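# Seat both lidded paper cups upright in the bag's carrier

## Task

Two empty paper cups with lids sit inside a paper bag, and at least one is not in its place in the cup carrier. Get both cups standing upright in the carrier, with the carrier lying flat on the floor of the bag. The bag must end up upright on the table, open, not crumpled and at its full height, with its rim pulled inward no more than slightly compared with the start. Pressing hard on the paper side of a cup fails the job immediately; contact with a lid does not count.

## Robot and tools

Robot: two arms, each ending in a five-finger hand. left_arm has a left hand and stands on the +y side; right_arm has a right hand on the -y side. The arm names do not match the left and right of the images. Calibrated bases in the scene frame: left_arm at (+0.006, +0.288, +0.048) m, right_arm at (-0.015, -0.277, +0.018) m, both nearly unrotated. Scene frame: origin at table-top height midway between the nominal bases, +x out over the table, +z up. Cameras: cam_high (fixed, 672x504), cam_left_wrist and cam_right_wrist (fisheye, on the wrists).

Hand point: a point fixed to the palm, 0.05 m in front of it and 0.15 m from the wrist mounting face along the fingers. Its +z runs along straight fingers, +y out of the palm, +x across the palm away from the thumb on the right hand but toward the thumb on the left hand. Straight fingertips extend 0.06-0.07 m past it along +z and lie 0.06 m behind it along -y. A wrist bracket on the little-finger side can strike things. With the thumb turned in front of the palm, the hand grips objects about 0.035-0.065 m thick, or a handle down to 0.025 m.

Row layout (used by execute_actions and move): 28 numbers, each in [-1, 1], always covering both arms. First left_arm: dx, dy, dz, rx, ry, rz, thumb_turn, thumb_bend, index, middle, ring, little, force_limit, speed; then the same 14 for right_arm. The six pose numbers are an offset, not a pose: they are measured from that arm's Hand target as it stood when the action or move began, along that arm's own base axes. 1.0 equals 0.6 m for dx, dy, dz and 180 degrees for the rotation vector rx, ry, rz, which turns about the Hand target's position. Sending all six as 0 re-requests the current Hand target. The six finger numbers are absolute positions: -1 open (thumb beside the palm, straight digits), +1 closed (thumb across in front of the palm, digits bent). force_limit maps -1..+1 to about 0..10 N at the fingertip (0..15 N for the two thumb motors). speed rises from nearly zero at -1 to full at +0.48 and stays full above; use -0.94 or lower for a gentle close. There is no 'unchanged' value: to leave a hand alone, resend the eight numbers of its last executed row, or if none yet, its hand_measured plus hand_force_limit and hand_speed. A motor only starts when its target changes by 0.002 or more.

Tools:
- execute_actions(actions, cameras): actions is a list of actions; each is a table of 1 to 15 rows, one per 1/30 s step, the last row held if fewer. Every row of an action counts from the same start pose. Images return only for an empty list or if cameras names them (["all"], or names).
- move(target, speed, blend, blocking, cameras): target is one 28-number row or a list of up to 15 rows; every row is an offset from the same starting Hand targets, not from the previous row. speed is the top path speed in m/s (0.002 to 4.3, default 0.25; turns up to twice that in rad/s), one value or one per target. blend in metres rounds corners of a list; 0 stops at each. Whole move lasts at most 10 s. blocking=false returns after about 0.5 s while it runs. Paths ignore obstacles and the other arm.
- wait(seconds 0 to 10, cameras): lets time pass with commands held.
- stop(cameras): brakes a running move.
- zoom_image(camera, region): region [x0, y0, x1, y1] in pixels of that camera's newest image, at most 504x504.
- show_instructions(): shows the reference pages.
- finished_scene(scene=1): ends the scene for good; the result must then hold without the robot.

Results: end_effector_position (m) and end_effector_quat_wxyz per arm, in that arm's base frame; Hand target is the last commanded pose after clipping, the base for the next offsets. The hand often rests 1-3 cm (sometimes 5 cm) short, mostly low, from friction and weight; this is not proof of contact. Resend or add the missing distance. hand_measured, hand_stopped_by (moving, target, force, stalled, fault) and hand_load_n (fingertip force, positive pushing open) list six values in motor order. Also given: joint positions, velocities, torques, motor temperatures, and for moves a 'move:' line with the ending (done, off_target, moving, held, fault) and limits (paced = pose clipped, held = steps withheld).

Control notes: commanded orientation is clipped each step to within 40 degrees of the measured one; small turns can shift the hand noticeably. To squeeze more, raise force_limit and send a more-closed target than hand_measured; to loosen, send a more-open one. A blocked arm keeps pushing until commanded back past its hand point.

Avoid: any firm pressure on the cups' paper walls; crushing or tipping the bag; knocking items off the table; fast contacts or pressing far past contact; any contact between the two arms or one hand closing on the other's fingers; hitting fixed or heavy objects; paths that sweep near an arm's own base; releasing objects while they move; overloading fingers. Holding loads or stretched poses heats motors: MOTOR HOT appears at 85 °C, and at 100 °C that arm drops and faults for 30-60 s or more.

Each tool is called after "Emit:" in YAML: its name, and indented under it one key for each argument.

Reference images:

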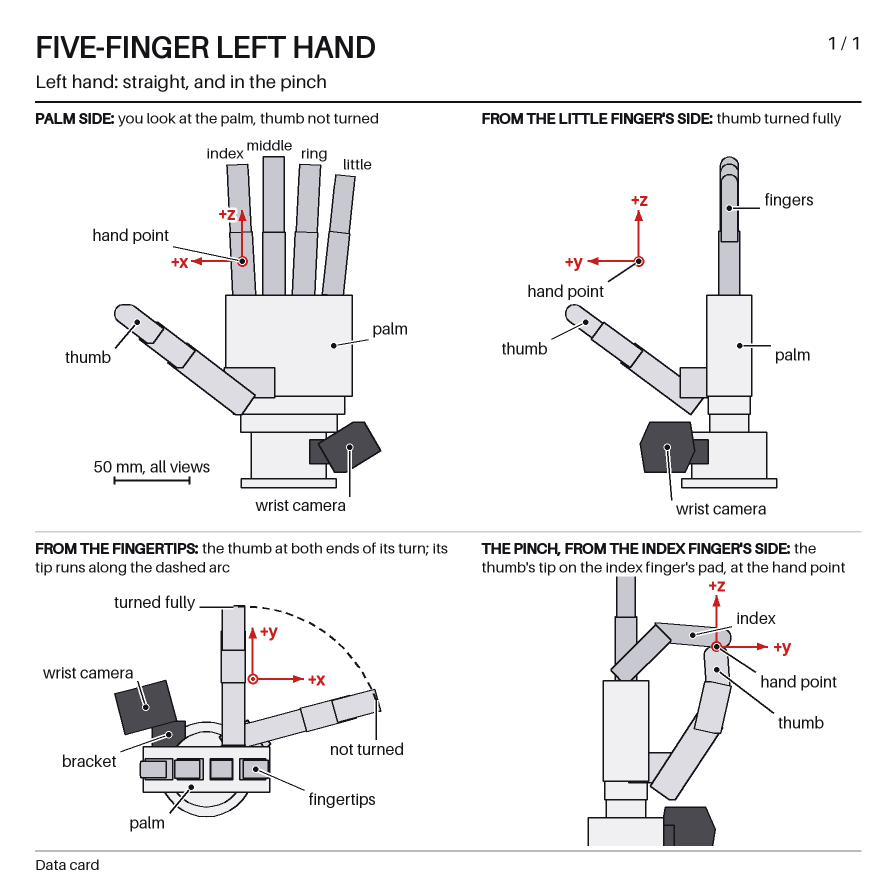

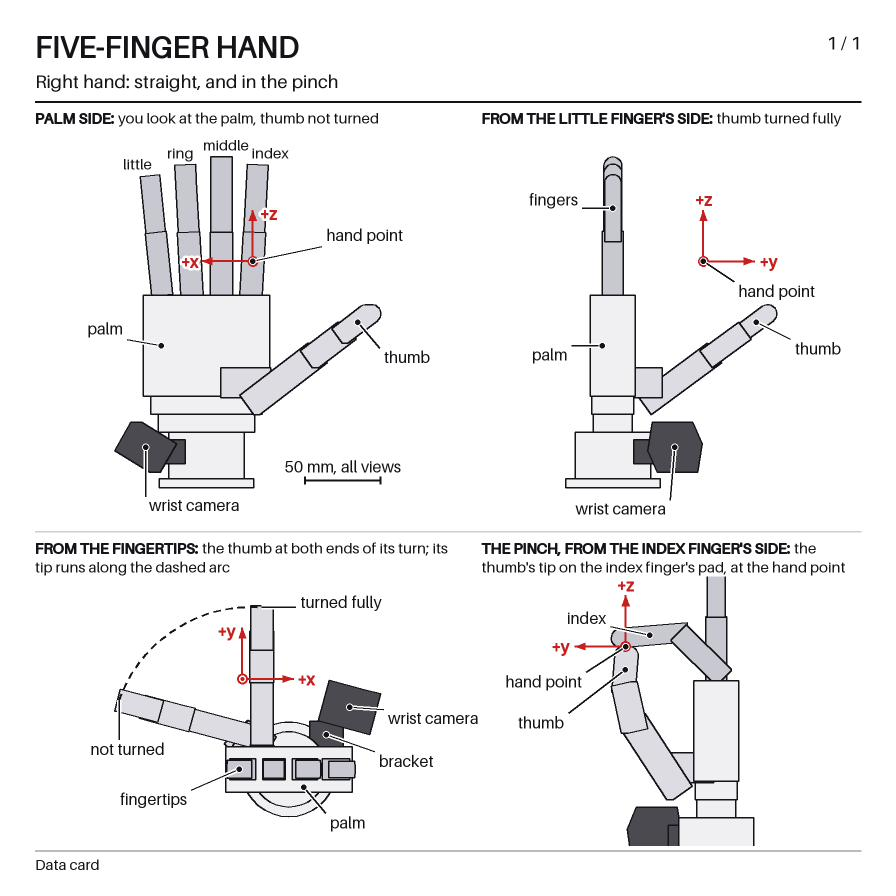

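## Session

Emit:
execute_actions:
  actions: []

Scene clock: 0.00 s.
left_arm: end_effector_position=(-0.0033, -0.3733, +0.1070) hand_measured=(-1.000, -1.000, -1.000, -1.000, -1.000, -1.000) hand_load_n=(+0.0, +0.0, +0.0, +0.0, +0.0, +0.0) hand_stopped_by=(target, target, target, target, target, target) hand_force_limit=0.00 hand_speed=-0.80 end_effector_quat_wxyz=(+0.009, +0.813, -0.582, -0.033) | right_arm: end_effector_position=(+0.4541, +0.1255, +0.1944) hand_measured=(-1.000, -1.000, -1.000, -1.000, -1.000, -1.000) hand_load_n=(+0.0, +0.0, +0.0, +0.0, +0.0, +0.0) hand_stopped_by=(target, target, target, target, target, target) hand_force_limit=0.00 hand_speed=-0.80 end_effector_quat_wxyz=(+0.565, -0.154, +0.810, -0.009)
Joint positions: left_arm=[-1.401 1.288 0.912 -1.229 0.059 -1.729] | right_arm=[0.105 1.076 0.457 0.248 -0.064 1.342]
Joint velocities: within noise
Joint torques (N m): no reading
Motor temperatures (°C): left_arm=[25 25 25 27 24 26] | right_arm=[27 30 26 27 23 23]
Heat: left arm: hottest wrist pitch 27 °C; right arm: hottest shoulder 30 °C.
Hand target: left_arm -0.0022, -0.3798, +0.1121; +0.013, +0.813, -0.582, -0.028 | right_arm +0.4610, +0.1262, +0.2079; +0.576, -0.154, +0.803, -0.010

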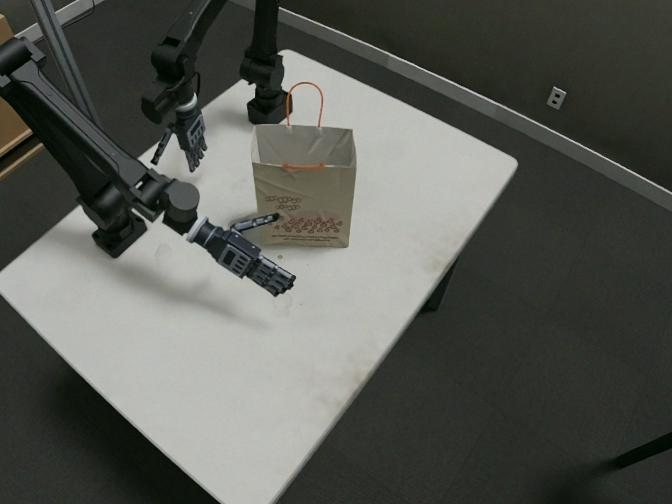

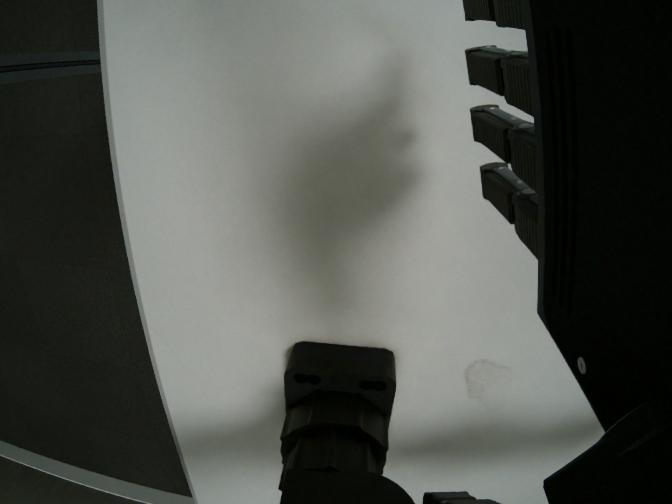

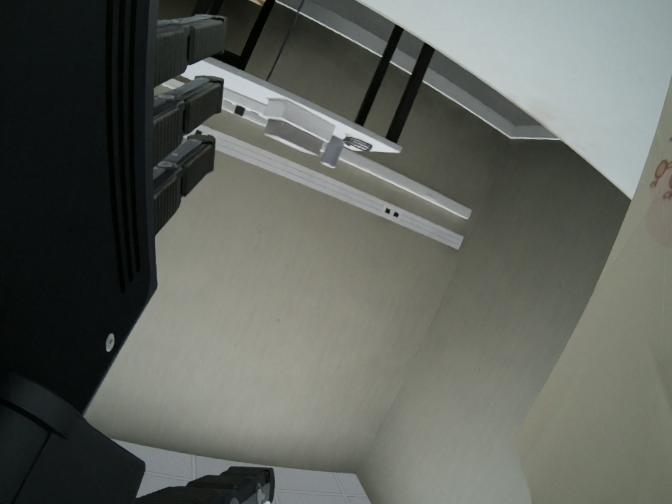

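Emit:
zoom_image:
  camera: "cam_high"
  region: [200, 60, 400, 260]

Emit:
zoom_image:
  camera: "cam_high"
  region: [240, 110, 370, 190]

Scaled by 2.520 from the camera's 672x504 image, which has a finer 960x720 frame.

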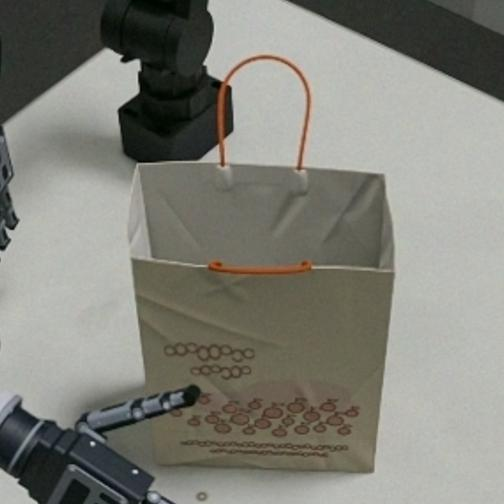

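Scaled by 3.877 from the camera's 672x504 image, which has a finer 960x720 frame.

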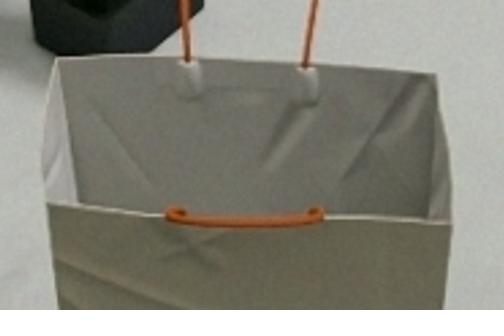

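Emit:
move:
  target:
    - [0, 0, 0.5665, 0, 0, 0, -1, -1, -1, -1, -1, -1, 0, -0.8, 0, 0, 0, 0, 0, 0, -1, -1, -1, -1, -1, -1, 0, -0.8]
    - [0.5703, 0.2097, 0.5665, 0.0707, 0.0298, 0.1868, -1, -1, -1, -1, -1, -1, 0, -0.8, 0, 0, 0, 0, 0, 0, -1, -1, -1, -1, -1, -1, 0, -0.8]
  blend: [0.05, 0]
  cameras: ["all"]

Scene clock: 24.30 s.
left_arm: end_effector_position=(+0.3401, -0.2520, +0.4368) hand_measured=(-1.000, -1.000, -1.000, -1.000, -1.000, -1.000) hand_load_n=(+0.0, +0.0, +0.0, +0.0, +0.0, +0.0) hand_stopped_by=(target, target, target, target, target, target) hand_force_limit=0.00 hand_speed=-0.80 end_effector_quat_wxyz=(+0.056, +0.941, -0.292, +0.162) | right_arm: end_effector_position=(+0.4541, +0.1255, +0.1944) hand_measured=(-1.000, -1.000, -1.000, -1.000, -1.000, -1.000) hand_load_n=(+0.0, +0.0, +0.5, +0.0, +0.0, +0.0) hand_stopped_by=(target, target, target, target, target, target) hand_force_limit=0.00 hand_speed=-0.80 end_effector_quat_wxyz=(+0.565, -0.154, +0.810, -0.009)
Joint positions: left_arm=[-0.458 1.243 1.696 -1.685 0.059 -1.436] | right_arm=[0.105 1.076 0.457 0.248 -0.064 1.342]
Joint torques (N m): left_arm=[-1.2 -7 11.33 0.65 -0.12 0.11] | right_arm=[1.79 -4.78 9.14 2.14 -0.06 0.09]
Heat: left arm: hottest elbow 28 °C; right arm: hottest shoulder 30 °C.
Hand target: left_arm +0.3400, -0.2540, +0.4520; -0.041, +0.940, -0.314, -0.124 | right_arm +0.4610, +0.1262, +0.2079; +0.576, -0.154, +0.803, -0.010
Off the commanded pose: left_arm 0.015 m, 35 deg | right_arm 0.015 m, 2 deg.
joint sent to its limit (left arm) — joint 4 (wrist pitch), lower limit. The joint targets are off in orientation, not in position.
move: off_target (left_arm, right_arm)
camera_calibration:
cam_left_wrist: T_world_to_cam=[[0.761123, 0.64831, 0.0196227, -0.0969679], [0.426265, -0.522784, 0.738238, -0.594549], [0.488866, -0.553526, -0.674255, 0.106904], [0, 0, 0, 1]] pos_world=[0.274978, -0.188781, 0.512902]

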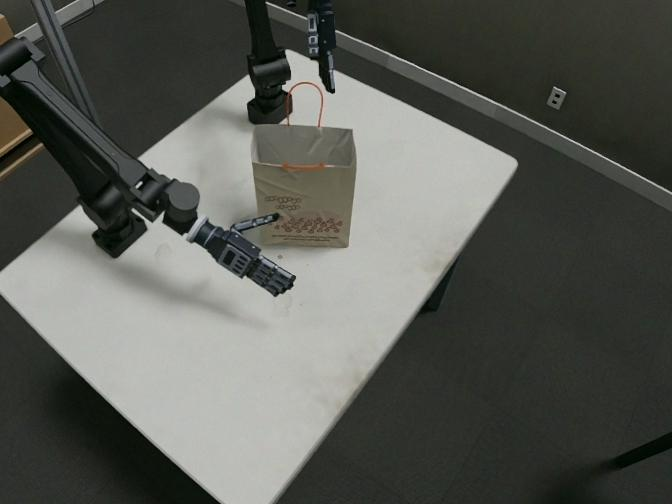

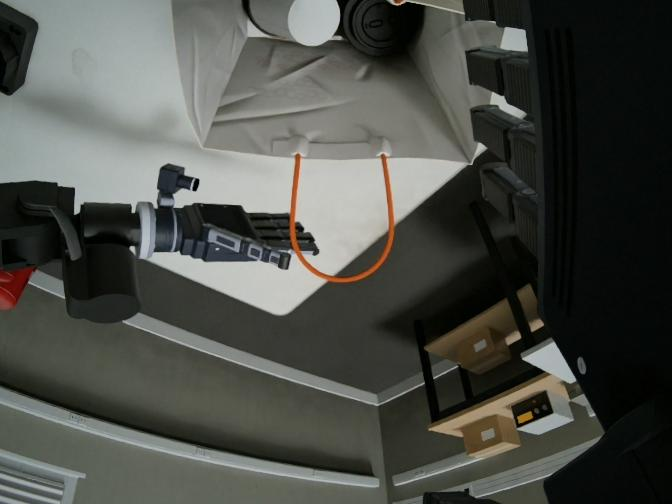

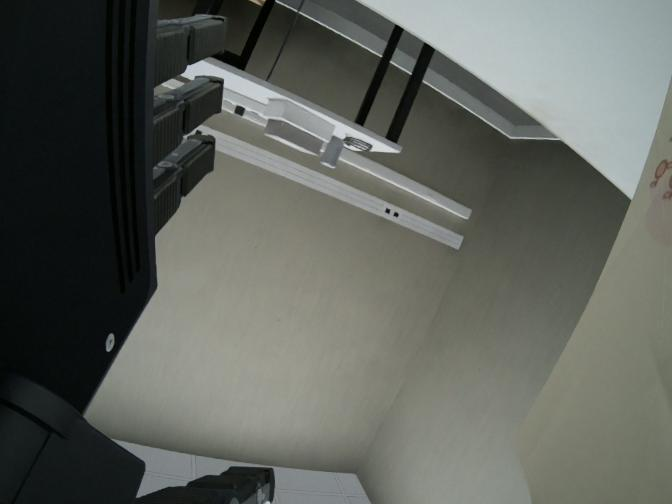

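Emit:
move:
  target:
    - [0.1, 0.4233, 0.0167, -0.0624, -0.1877, 0.1988, -1, -1, -1, -1, -1, -1, 0, -0.8, 0, 0, 0, 0, 0, 0, -1, -1, -1, -1, -1, -1, 0, -0.8]
    - [0.1, 0.4233, 0.0167, -0.0255, -0.1414, -0.3045, -1, -1, -1, -1, -1, -1, 0, -0.8, 0, 0, 0, 0, 0, 0, -1, -1, -1, -1, -1, -1, 0, -0.8]
    - [0.1, 0.4233, 0.0167, 0.0345, -0.0118, -0.7943, -1, -1, -1, -1, -1, -1, 0, -0.8, 0, 0, 0, 0, 0, 0, -1, -1, -1, -1, -1, -1, 0, -0.8]
  blend: [0.03, 0.03, 0]
  speed: 0.4
  cameras: ["cam_high"]

Scene clock: 42.90 s.
left_arm: end_effector_position=(+0.4044, +0.0009, +0.4612) hand_measured=(-1.000, -1.000, -1.000, -1.000, -1.000, -1.000) hand_load_n=(+0.0, +0.0, +0.0, +0.0, +0.0, +0.0) hand_stopped_by=(target, target, target, target, target, target) hand_force_limit=0.00 hand_speed=-0.80 end_effector_quat_wxyz=(+0.223, -0.006, +0.975, -0.004) | right_arm: end_effector_position=(+0.4541, +0.1255, +0.1944) hand_measured=(-1.000, -1.000, -1.000, -1.000, -1.000, -1.000) hand_load_n=(+0.0, +0.0, +0.0, +0.0, +0.0, +0.0) hand_stopped_by=(target, target, target, target, target, target) hand_force_limit=0.00 hand_speed=-0.80 end_effector_quat_wxyz=(+0.565, -0.154, +0.810, -0.009)
Joint positions: left_arm=[-0.164 1.33 1.889 -1.685 -0.066 1.409] | right_arm=[0.105 1.076 0.457 0.248 -0.064 1.342]
Joint torques (N m): left_arm=[-0.32 -9.64 7.08 0.77 -0.26 0.04] | right_arm=[1.85 -4.84 9.14 2.14 -0.06 0.09]
Motor temperatures (°C): left_arm=[25 25 30 27 24 26] | right_arm=[27 30 32 27 23 23]
Heat: left arm: hottest elbow 30 °C; right arm: hottest elbow 32 °C.
Hand target: left_arm +0.3999, +0.0000, +0.4621; +0.174, +0.001, +0.985, +0.000 | right_arm +0.4610, +0.1262, +0.2079; +0.576, -0.154, +0.803, -0.010
Off the commanded pose: left_arm 0.005 m, 6 deg | right_arm 0.015 m, 2 deg.
joint sent to its limit (left arm) — joint 4 (wrist pitch), lower limit. The joint targets are off in orientation, not in position.
move: off_target (left_arm, right_arm)
Images, in order (width x height): cam_high 672x504.

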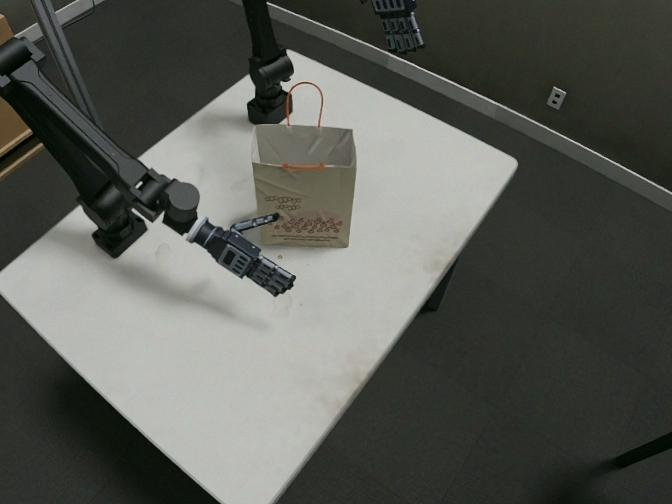

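Emit:
move:
  target: [-0.1, -0.4233, -0.01, 0, 0, -0.2056, -1, -1, -1, -1, -1, -1, 0, -0.8, 0, 0, 0, 0, 0, 0, -1, -1, -1, -1, -1, -1, 0, -0.8]
  speed: 0.3
  cameras: ["cam_high", "cam_left_wrist"]

Scene clock: 45.20 s.
left_arm: end_effector_position=(+0.3362, -0.2545, +0.4426) hand_measured=(-1.000, -1.000, -1.000, -1.000, -1.000, -1.000) hand_load_n=(+0.0, +0.0, +0.0, +0.0, +0.0, +0.0) hand_stopped_by=(target, target, target, target, target, target) hand_force_limit=0.00 hand_speed=-0.80 end_effector_quat_wxyz=(+0.189, +0.311, +0.929, -0.063) | right_arm: end_effector_position=(+0.4541, +0.1255, +0.1944) hand_measured=(-1.000, -1.000, -1.000, -1.000, -1.000, -1.000) hand_load_n=(+0.0, +0.0, +0.0, +0.0, +0.0, +0.0) hand_stopped_by=(target, target, target, target, target, target) hand_force_limit=0.00 hand_speed=-0.80 end_effector_quat_wxyz=(+0.565, -0.154, +0.810, -0.009)
Joint positions: left_arm=[-0.806 1.382 1.892 -1.685 -0.062 1.423] | right_arm=[0.105 1.076 0.457 0.248 -0.064 1.342]
Joint torques (N m): left_arm=[0.62 -9.05 11.37 0.47 -0.18 0.14] | right_arm=[1.67 -4.84 9.14 2.14 -0.06 0.09]
Heat: left arm: hottest elbow 30 °C; right arm: hottest elbow 32 °C.
Hand target: left_arm +0.3400, -0.2541, +0.4561; +0.165, +0.313, +0.934, -0.055 | right_arm +0.4610, +0.1262, +0.2079; +0.576, -0.154, +0.803, -0.010
Off the commanded pose: left_arm 0.014 m, 3 deg | right_arm 0.015 m, 2 deg.
joint sent to its limit (left arm) — joint 4 (wrist pitch), lower limit. The joint targets are off in orientation, not in position.
move: off_target (left_arm, right_arm)
camera_calibration:
cam_left_wrist: T_world_to_cam=[[-0.748982, -0.644882, -0.152161, 0.162061], [-0.660895, 0.743514, 0.102, 0.370888], [0.047356, 0.176959, -0.983078, 0.582343], [0, 0, 0, 1]] pos_world=[0.338922, -0.274301, 0.559318]
Images, in order (width x height): cam_high 672x504, cam_left_wrist 672x504.

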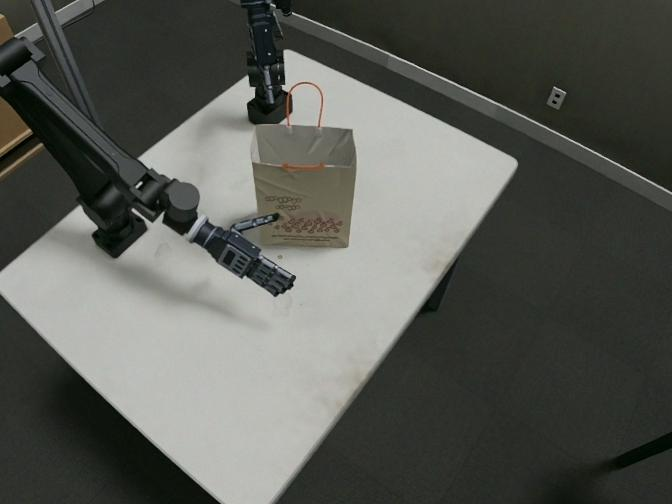

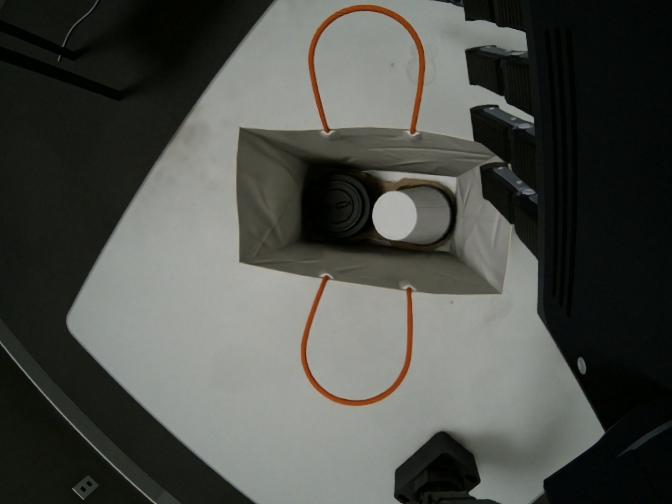

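Emit:
zoom_image:
  camera: "cam_left_wrist"
  region: [225, 110, 525, 310]

Emit:
zoom_image:
  camera: "cam_left_wrist"
  region: [290, 150, 470, 260]

Scaled by 1.680 from the camera's 672x504 image, which has a finer 960x720 frame.

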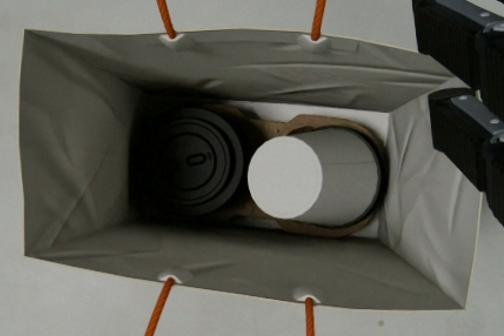

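Scaled by 2.800 from the camera's 672x504 image, which has a finer 960x720 frame.

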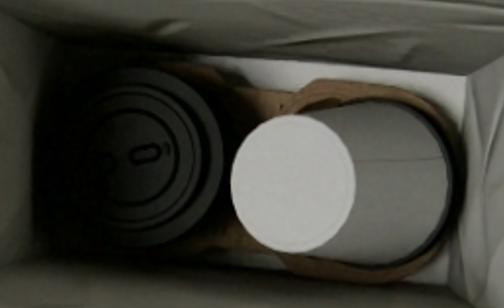

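Emit:
move:
  target: [0.1, 0.4233, 0.01, 0, 0, 0.2056, -1, -1, -1, -1, -1, -1, 0, -0.8, 0, 0, 0.3, 0, 0, 0, -1, -1, -1, -1, -1, -1, 0, -0.8]
  speed: 0.3
  cameras: ["cam_high", "cam_right_wrist"]

Scene clock: 75.10 s.
left_arm: end_effector_position=(+0.3962, +0.0032, +0.4579) hand_measured=(-1.000, -1.000, -1.000, -1.000, -1.000, -1.000) hand_load_n=(+0.0, +0.0, +0.0, +0.0, +0.0, +0.0) hand_stopped_by=(target, target, target, target, target, target) hand_force_limit=0.00 hand_speed=-0.80 end_effector_quat_wxyz=(+0.219, -0.001, +0.976, -0.001) | right_arm: end_effector_position=(+0.4571, +0.1258, +0.3591) hand_measured=(-1.000, -1.000, -1.000, -1.000, -1.000, -1.000) hand_load_n=(+0.0, +0.0, +0.0, +0.0, +0.0, +0.0) hand_stopped_by=(target, target, target, target, target, target) hand_force_limit=0.00 hand_speed=-0.80 end_effector_quat_wxyz=(+0.559, -0.155, +0.814, -0.008)
Joint positions: left_arm=[-0.164 1.308 1.859 -1.685 -0.069 1.42] | right_arm=[0.105 0.889 0.825 -0.32 -0.064 1.342]
Joint torques (N m): left_arm=[-0.91 -6.83 9.72 0.79 -0.14 -0.12] | right_arm=[1.67 -4.19 12.4 1.58 -0.07 0.09]
Heat: left arm: hottest elbow 32 °C; right arm: hottest elbow 34 °C.
Hand target: left_arm +0.3999, +0.0000, +0.4621; +0.174, +0.001, +0.985, +0.000 | right_arm +0.4610, +0.1262, +0.3879; +0.576, -0.154, +0.803, -0.010
Off the commanded pose: left_arm 0.007 m, 5 deg | right_arm 0.029 m, 2 deg.
joint sent to its limit (left arm) — joint 4 (wrist pitch), lower limit. The joint targets are off in orientation, not in position.
move: off_target (left_arm, right_arm)
camera_calibration:
cam_right_wrist: T_world_to_cam=[[-0.286788, 0.883666, -0.369982, 0.155504], [-0.265739, 0.297669, 0.916938, -0.24867], [0.9204, 0.361286, 0.149457, -0.40518], [0, 0, 0, 1]] pos_world=[0.351443, 0.0829934, 0.346105]
Images, in order (width x height): cam_high 672x504, cam_right_wrist 672x504.

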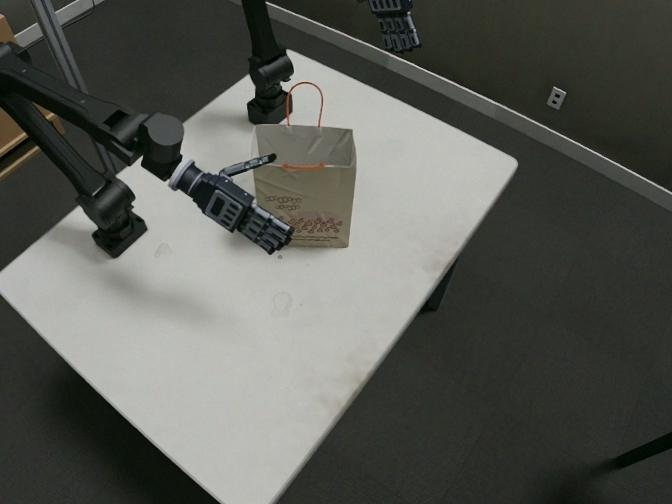

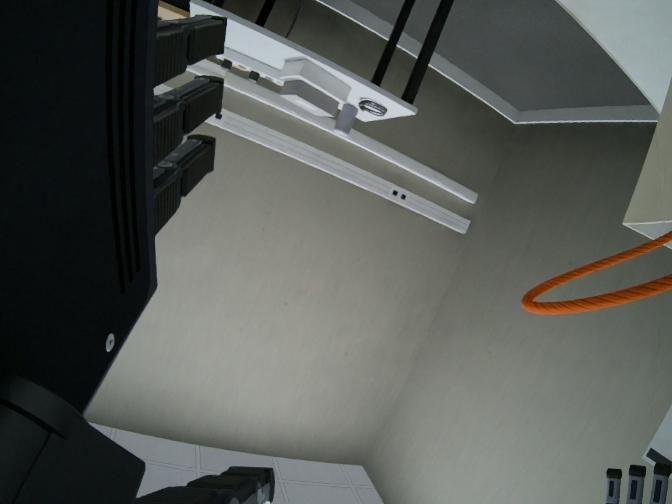

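Emit:
move:
  target:
    - [0, 0, 0, 0, 0, 0, -1, -1, -1, -1, -1, -1, 0, -0.8, 0, 0, 0.137, 0, 0, 0, -1, -1, -1, -1, -1, -1, 0, -0.8]
    - [0, 0, 0, 0, 0, 0, -1, -1, -1, -1, -1, -1, 0, -0.8, 0, 0, 0.137, -0.083, 0.3268, 0.0676, -1, -1, -1, -1, -1, -1, 0, -0.8]
    - [0, 0, 0, 0, 0, 0, -1, -1, -1, -1, -1, -1, 0, -0.8, -0.157, 0.2877, 0.0535, -0.083, 0.3268, 0.0676, -1, -1, -1, -1, -1, -1, 0, -0.8]
  blend: [0.02, 0.03, 0]
  speed: 0.3
  cameras: ["all"]

Scene clock: 82.87 s.
left_arm: end_effector_position=(+0.3962, +0.0032, +0.4579) hand_measured=(-1.000, -1.000, -1.000, -1.000, -1.000, -1.000) hand_load_n=(+0.0, +0.0, +0.0, -0.5, +0.0, +0.0) hand_stopped_by=(target, target, target, target, target, target) hand_force_limit=0.00 hand_speed=-0.80 end_effector_quat_wxyz=(+0.219, -0.001, +0.976, -0.001) | right_arm: end_effector_position=(+0.3679, +0.3013, +0.4195) hand_measured=(-1.000, -1.000, -1.000, -1.000, -1.000, -1.000) hand_load_n=(+0.0, +0.0, +0.0, +0.0, +0.0, +0.0) hand_stopped_by=(target, target, target, target, target, target) hand_force_limit=0.00 hand_speed=-0.80 end_effector_quat_wxyz=(+0.144, -0.292, +0.944, +0.049)
Joint positions: left_arm=[-0.164 1.308 1.859 -1.685 -0.069 1.42] | right_arm=[0.548 1.372 1.777 -1.672 -0.024 1.521]
Joint torques (N m): left_arm=[-0.44 -7.12 9.96 0.7 -0.21 -0.12] | right_arm=[1.49 -10.11 7.35 0.44 -0.08 0.21]
Heat: left arm: hottest elbow 32 °C; right arm: hottest elbow 35 °C.
Hand target: left_arm +0.3999, +0.0000, +0.4621; +0.174, +0.001, +0.985, +0.000 | right_arm +0.3667, +0.2988, +0.4201; +0.083, -0.289, +0.953, +0.026
Off the commanded pose: left_arm 0.006 m, 5 deg | right_arm 0.003 m, 7 deg.
joint sent to its limit (left arm) — joint 4 (wrist pitch), lower limit. The joint targets are off in orientation, not in position.
joint sent to its limit (right arm) — joint 4 (wrist pitch), lower limit. The joint targets are off in orientation, not in position.
move: off_target (left_arm, right_arm)
camera_calibration:
cam_left_wrist: T_world_to_cam=[[-0.200689, -0.966628, -0.159229, 0.162651], [-0.979242, 0.193219, 0.061247, 0.36389], [-0.028437, 0.168215, -0.98534, 0.579981], [0, 0, 0, 1]] pos_world=[0.405472, -0.0106491, 0.57509]
cam_right_wrist: T_world_to_cam=[[-0.706913, 0.703933, -0.0689288, 0.0795594], [0.418217, 0.494591, 0.761889, -0.625864], [0.570411, 0.509762, -0.64403, 0.0213844], [0, 0, 0, 1]] pos_world=[0.305791, 0.242641, 0.496095]

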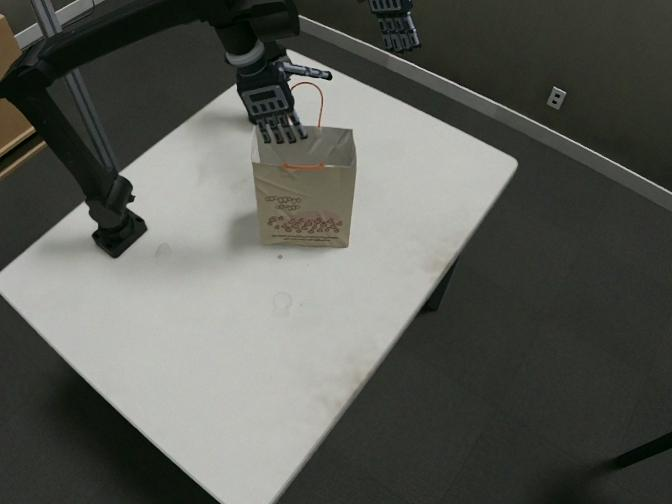

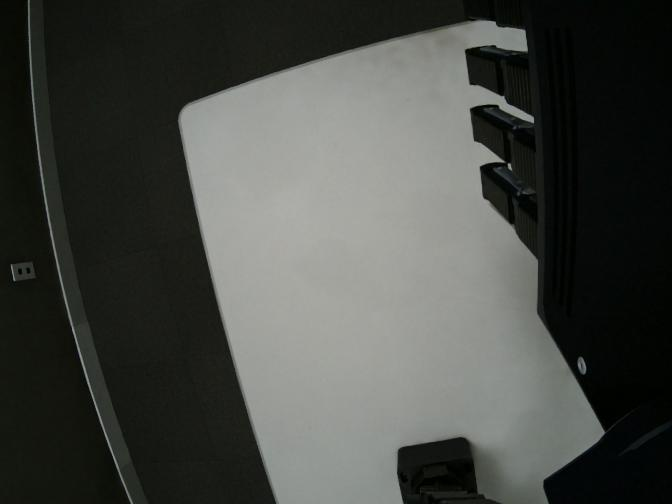

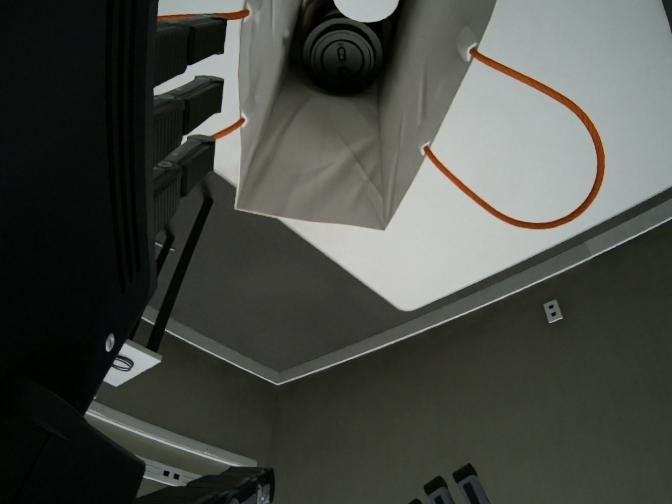

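Emit:
move:
  target: [0, 0, 0, 0, 0, 0, -1, -1, -1, -1, -1, -1, 0, -0.8, 0.005, 0.027, -0.06, 0, 0, 0, -1, -1, -1, -1, -1, -1, 0, -0.8]
  speed: 0.2
  cameras: ["cam_high", "cam_right_wrist"]

Scene clock: 92.47 s.
left_arm: end_effector_position=(+0.3962, +0.0032, +0.4579) hand_measured=(-1.000, -1.000, -1.000, -1.000, -1.000, -1.000) hand_load_n=(+0.0, +0.0, +0.0, +0.0, -0.5, +0.0) hand_stopped_by=(target, target, target, target, target, target) hand_force_limit=0.00 hand_speed=-0.80 end_effector_quat_wxyz=(+0.219, -0.001, +0.976, -0.001) | right_arm: end_effector_position=(+0.3736, +0.3099, +0.3874) hand_measured=(-1.000, -1.000, -1.000, -1.000, -1.000, -1.000) hand_load_n=(+0.0, +0.0, +0.0, +0.0, +0.0, +0.0) hand_stopped_by=(target, target, target, target, target, target) hand_force_limit=0.00 hand_speed=-0.80 end_effector_quat_wxyz=(+0.111, -0.287, +0.951, +0.035)
Joint positions: left_arm=[-0.164 1.308 1.859 -1.685 -0.069 1.42] | right_arm=[0.564 1.414 1.75 -1.672 -0.008 1.55]
Joint torques (N m): left_arm=[-1.14 -6.53 9.95 0.69 -0.24 -0.07] | right_arm=[2.96 -9.93 7.56 0.32 -0.03 0.19]
Heat: left arm: hottest elbow 32 °C; right arm: hottest elbow 35 °C.
Hand target: left_arm +0.3999, +0.0000, +0.4621; +0.174, +0.001, +0.985, +0.000 | right_arm +0.3698, +0.3150, +0.3839; +0.083, -0.289, +0.953, +0.025
Off the commanded pose: left_arm 0.006 m, 5 deg | right_arm 0.007 m, 3 deg.
joint sent to its limit (left arm) — joint 4 (wrist pitch), lower limit. The joint targets are off in orientation, not in position.
joint sent to its limit (right arm) — joint 4 (wrist pitch), lower limit. The joint targets are off in orientation, not in position.
move: off_target (left_arm, right_arm)
camera_calibration:
cam_right_wrist: T_world_to_cam=[[-0.699926, 0.71167, -0.0602379, 0.0670366], [0.466837, 0.519698, 0.715526, -0.616106], [0.540524, 0.472694, -0.695984, 0.0358533], [0, 0, 0, 1]] pos_world=[0.315162, 0.255533, 0.469831]
Images, in order (width x height): cam_high 672x504, cam_right_wrist 672x504.

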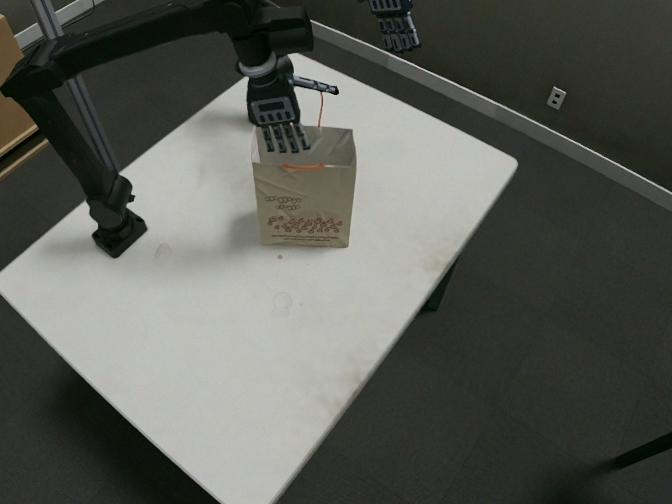

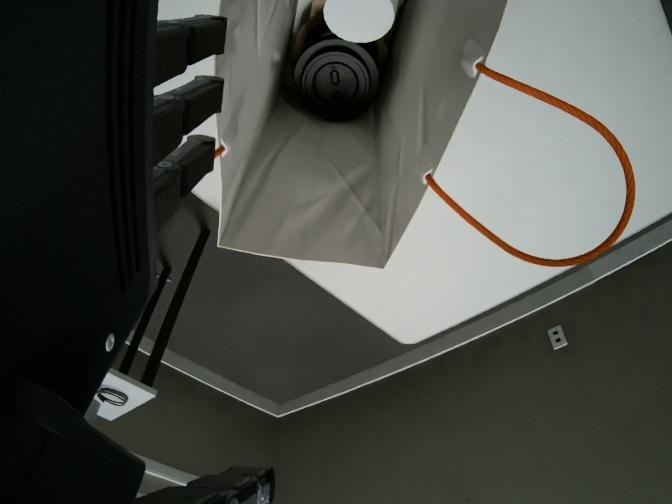

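Emit:
zoom_image:
  camera: "cam_right_wrist"
  region: [240, 0, 440, 140]

Emit:
zoom_image:
  camera: "cam_high"
  region: [220, 40, 380, 200]

Scaled by 2.520 from the camera's 672x504 image, which has a finer 960x720 frame.

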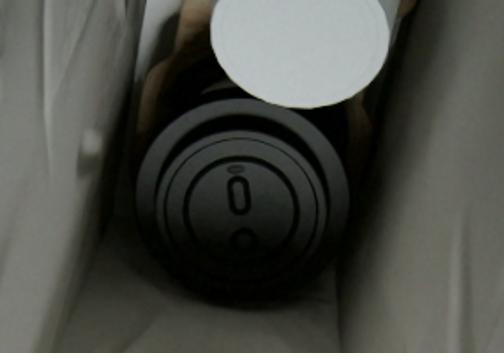

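Scaled by 3.150 from the camera's 672x504 image, which has a finer 960x720 frame.

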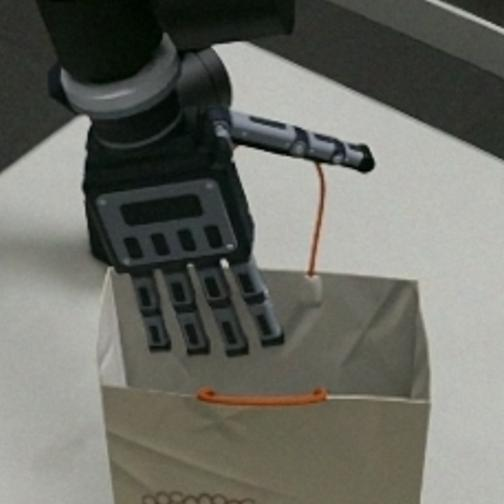

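Emit:
move:
  target: [0, 0, 0, 0, 0, 0, -1, -1, -1, -1, -1, -1, 0, -0.8, 0.0, -0.0017, -0.123, 0, 0, 0, 1, -0.5, -1, -1, -1, -1, -0.6, 0]
  speed: 0.1
  cameras: ["cam_high", "cam_right_wrist"]

Scene clock: 101.43 s.
left_arm: end_effector_position=(+0.3962, +0.0032, +0.4579) hand_measured=(-1.000, -1.000, -1.000, -1.000, -1.000, -1.000) hand_load_n=(+0.0, +0.0, +0.0, +0.0, +0.0, +0.0) hand_stopped_by=(target, target, target, target, target, target) hand_force_limit=0.00 hand_speed=-0.80 end_effector_quat_wxyz=(+0.219, -0.001, +0.976, -0.001) | right_arm: end_effector_position=(+0.3730, +0.3085, +0.3073) hand_measured=(+1.000, -0.500, -1.000, -1.000, -1.000, -1.000) hand_load_n=(+0.0, -0.5, +0.0, +0.0, +0.0, +0.0) hand_stopped_by=(target, target, target, target, target, target) hand_force_limit=-0.60 hand_speed=0.00 end_effector_quat_wxyz=(+0.076, -0.287, +0.955, +0.023)
Joint positions: left_arm=[-0.164 1.308 1.859 -1.685 -0.069 1.42] | right_arm=[0.564 1.414 1.551 -1.548 -0.004 1.551]
Joint torques (N m): left_arm=[-0.67 -7.06 9.68 0.62 -0.18 -0.05] | right_arm=[2.96 -11.69 7.46 0.85 0 0.18]
Heat: left arm: hottest elbow 32 °C; right arm: hottest elbow 34 °C.
Hand target: left_arm +0.3999, +0.0000, +0.4621; +0.174, +0.001, +0.985, +0.000 | right_arm +0.3698, +0.3139, +0.3101; +0.083, -0.289, +0.953, +0.025
Off the commanded pose: left_arm 0.006 m, 5 deg | right_arm 0.007 m, 1 deg.
joint sent to its limit (left arm) — joint 4 (wrist pitch), lower limit. The joint targets are off in orientation, not in position.
move: off_target (left_arm)
camera_calibration:
cam_right_wrist: T_world_to_cam=[[-0.701894, 0.710651, -0.0481724, 0.0600624], [0.509997, 0.548622, 0.662508, -0.566407], [0.49724, 0.440442, -0.747505, 0.0230452], [0, 0, 0, 1]] pos_world=[0.319564, 0.25791, 0.395369]
Images, in order (width x height): cam_high 672x504, cam_right_wrist 672x504.

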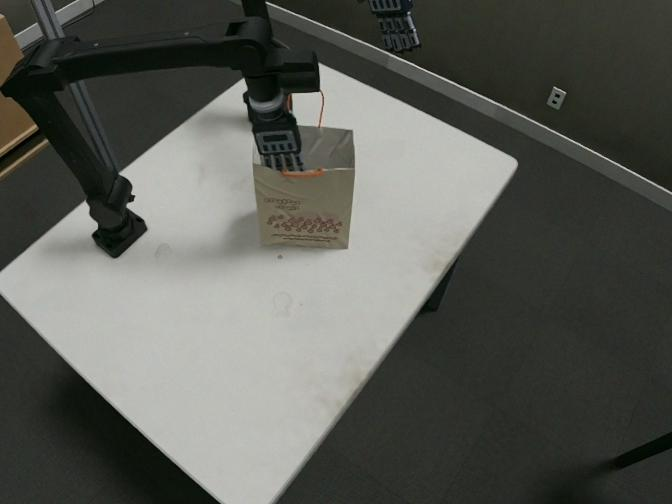

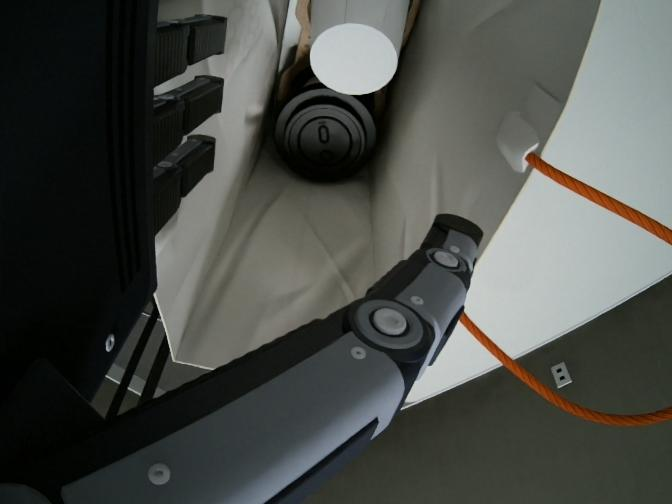

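Emit:
zoom_image:
  camera: "cam_high"
  region: [220, 60, 380, 220]

Emit:
zoom_image:
  camera: "cam_right_wrist"
  region: [220, 0, 460, 190]

Scaled by 3.150 from the camera's 672x504 image, which has a finer 960x720 frame.

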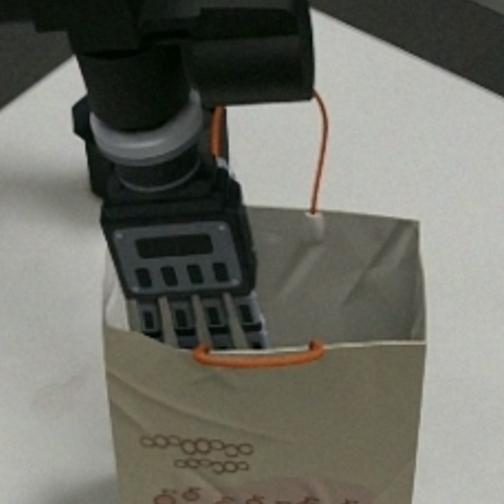

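Scaled by 2.100 from the camera's 672x504 image, which has a finer 960x720 frame.

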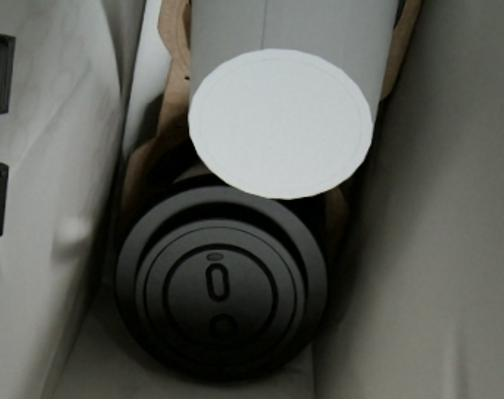

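Emit:
move:
  target: [0, 0, 0, 0, 0, 0, -1, -1, -1, -1, -1, -1, 0, -0.8, 0.002, 0.0135, -0.1, -0.0309, 0.0462, 0, 1, -0.5, -1, -1, -1, -1, -0.6, 0]
  speed: 0.08
  cameras: ["cam_high", "cam_right_wrist"]

Scene clock: 109.23 s.
left_arm: end_effector_position=(+0.3962, +0.0032, +0.4579) hand_measured=(-1.000, -1.000, -1.000, -1.000, -1.000, -1.000) hand_load_n=(+0.0, +0.0, +0.0, +0.0, +0.0, +0.0) hand_stopped_by=(target, target, target, target, target, target) hand_force_limit=0.00 hand_speed=-0.80 end_effector_quat_wxyz=(+0.219, -0.001, +0.976, -0.001) | right_arm: end_effector_position=(+0.3762, +0.3166, +0.2578) hand_measured=(+1.000, -0.500, -1.000, -1.000, -1.000, -1.000) hand_load_n=(+0.0, -0.5, +0.0, +0.0, +0.0, +0.0) hand_stopped_by=(target, target, target, target, target, target) hand_force_limit=-0.60 hand_speed=0.00 end_effector_quat_wxyz=(+0.011, -0.288, +0.958, +0.004)
Joint positions: left_arm=[-0.164 1.308 1.859 -1.685 -0.069 1.42] | right_arm=[0.577 1.517 1.551 -1.58 -0.002 1.563]
Joint torques (N m): left_arm=[-1.38 -7.53 9.85 0.7 -0.29 -0.03] | right_arm=[3.19 -11.34 7.43 -0.16 0.01 0.19]
Heat: left arm: hottest elbow 32 °C; right arm: hottest elbow 34 °C.
Hand target: left_arm +0.3999, +0.0000, +0.4621; +0.174, +0.001, +0.985, +0.000 | right_arm +0.3709, +0.3221, +0.2502; +0.000, -0.290, +0.957, +0.000
Off the commanded pose: left_arm 0.006 m, 5 deg | right_arm 0.011 m, 1 deg.
joint sent to its limit (left arm) — joint 4 (wrist pitch), lower limit. The joint targets are off in orientation, not in position.
move: off_target (left_arm, right_arm)
camera_calibration:
cam_right_wrist: T_world_to_cam=[[-0.705655, 0.708247, -0.0209079, 0.0492812], [0.579435, 0.593795, 0.558267, -0.553258], [0.407806, 0.381829, -0.829398, 0.0541304], [0, 0, 0, 1]] pos_world=[0.333278, 0.27295, 0.354792]
Images, in order (width x height): cam_high 672x504, cam_right_wrist 672x504.

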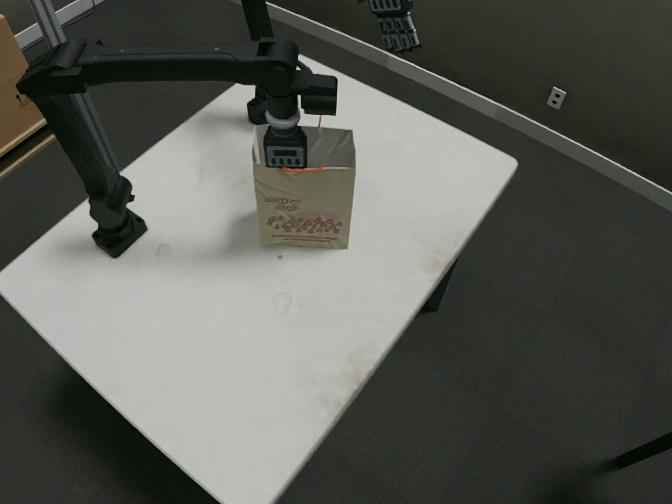

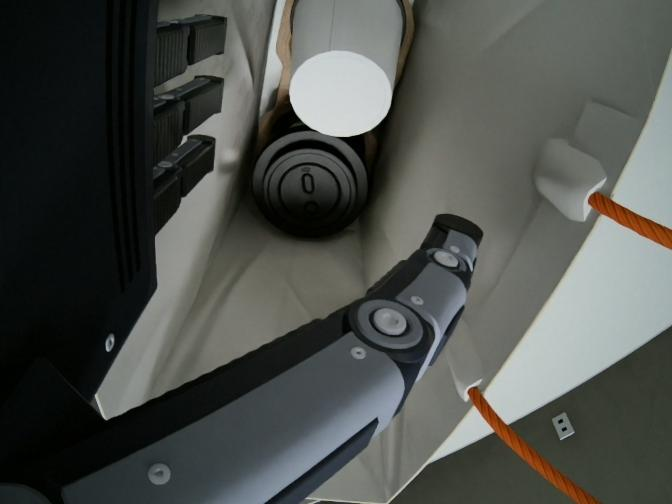

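Emit:
zoom_image:
  camera: "cam_right_wrist"
  region: [220, 0, 440, 250]

Scaled by 2.016 from the camera's 672x504 image, which has a finer 960x720 frame.

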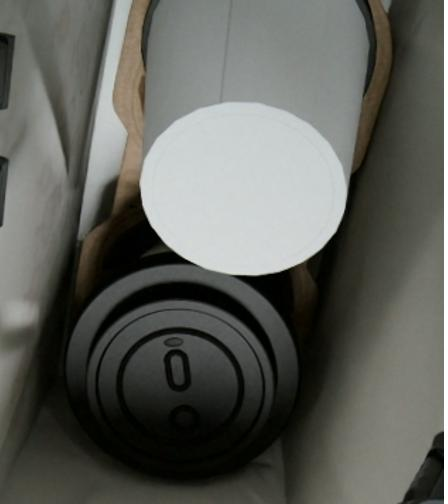

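Emit:
move:
  target: [0, 0, 0, 0, 0, 0, -1, -1, -1, -1, -1, -1, 0, -0.8, -0.003, -0.001, -0.18, 0, 0, 0, 1, -0.5, -1, -1, -1, -1, -0.6, 0]
  speed: 0.08
  cameras: ["cam_high", "cam_right_wrist"]

Scene clock: 112.70 s.
left_arm: end_effector_position=(+0.3962, +0.0032, +0.4579) hand_measured=(-1.000, -1.000, -1.000, -1.000, -1.000, -1.000) hand_load_n=(+0.0, -0.5, +0.0, +0.0, +0.0, +0.0) hand_stopped_by=(target, target, target, target, target, target) hand_force_limit=0.00 hand_speed=-0.80 end_effector_quat_wxyz=(+0.219, -0.001, +0.976, -0.001) | right_arm: end_effector_position=(+0.3716, +0.3139, +0.1494) hand_measured=(+1.000, -0.500, -1.000, -1.000, -1.000, -1.000) hand_load_n=(+0.0, +0.0, +0.0, +0.0, -0.5, +0.0) hand_stopped_by=(target, target, target, target, target, target) hand_force_limit=-0.60 hand_speed=0.00 end_effector_quat_wxyz=(+0.003, -0.288, +0.958, +0.002)
Joint positions: left_arm=[-0.164 1.308 1.859 -1.685 -0.069 1.42] | right_arm=[0.577 1.546 1.299 -1.318 -0.002 1.565]
Joint torques (N m): left_arm=[-0.97 -8.12 9.85 0.65 -0.24 0.02] | right_arm=[3.25 -11.34 7.2 0.58 -0.01 0.19]
Heat: left arm: hottest elbow 32 °C; right arm: hottest elbow 34 °C.
Hand target: left_arm +0.3999, +0.0000, +0.4621; +0.174, +0.001, +0.985, +0.000 | right_arm +0.3693, +0.3214, +0.1423; +0.000, -0.290, +0.957, +0.000
Off the commanded pose: left_arm 0.006 m, 5 deg | right_arm 0.011 m, 0 deg.
joint sent to its limit (left arm) — joint 4 (wrist pitch), lower limit. The joint targets are off in orientation, not in position.
move: off_target (left_arm, right_arm)
camera_calibration:
cam_right_wrist: T_world_to_cam=[[-0.705378, 0.708616, -0.0174865, 0.0449497], [0.588287, 0.599004, 0.543242, -0.4911], [0.395425, 0.372904, -0.839394, -0.0240086], [0, 0, 0, 1]] pos_world=[0.330108, 0.271272, 0.247419]
Images, in order (width x height): cam_high 672x504, cam_right_wrist 672x504.

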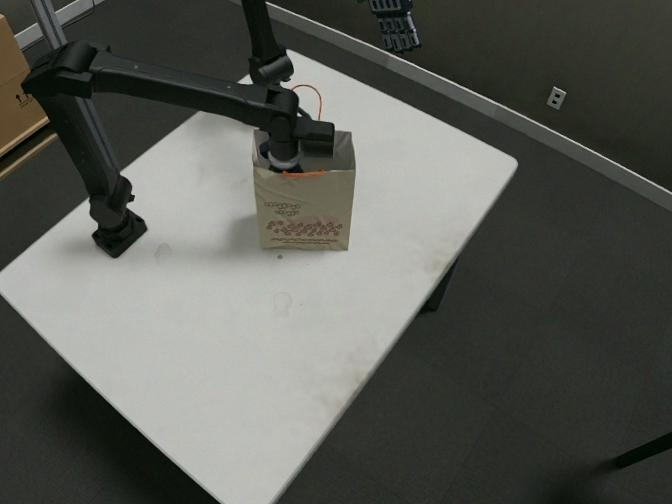

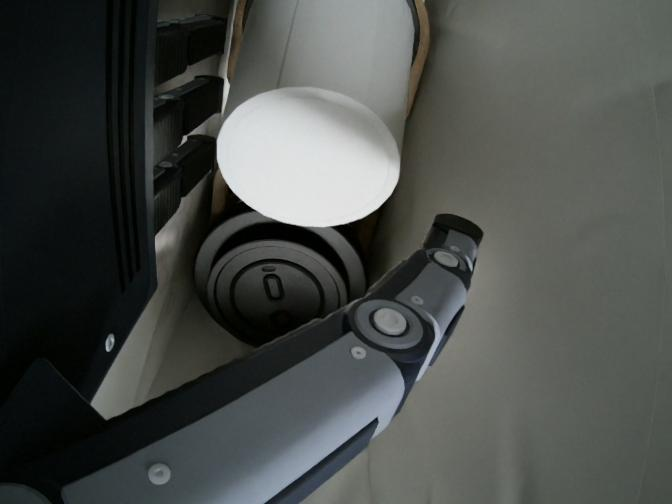

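Emit:
zoom_image:
  camera: "cam_high"
  region: [200, 60, 400, 260]

Emit:
zoom_image:
  camera: "cam_right_wrist"
  region: [150, 0, 450, 340]

Scaled by 2.520 from the camera's 672x504 image, which has a finer 960x720 frame.

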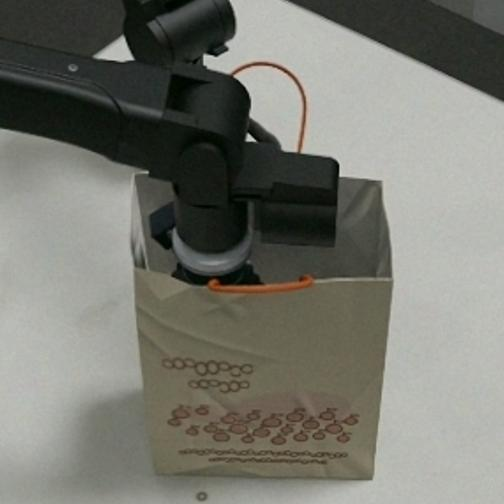

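Scaled by 1.482 from the camera's 672x504 image, which has a finer 960x720 frame.

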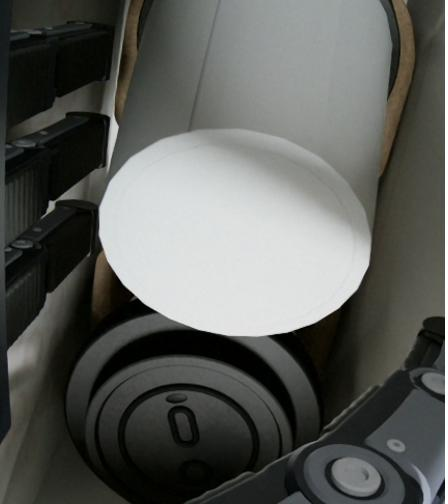

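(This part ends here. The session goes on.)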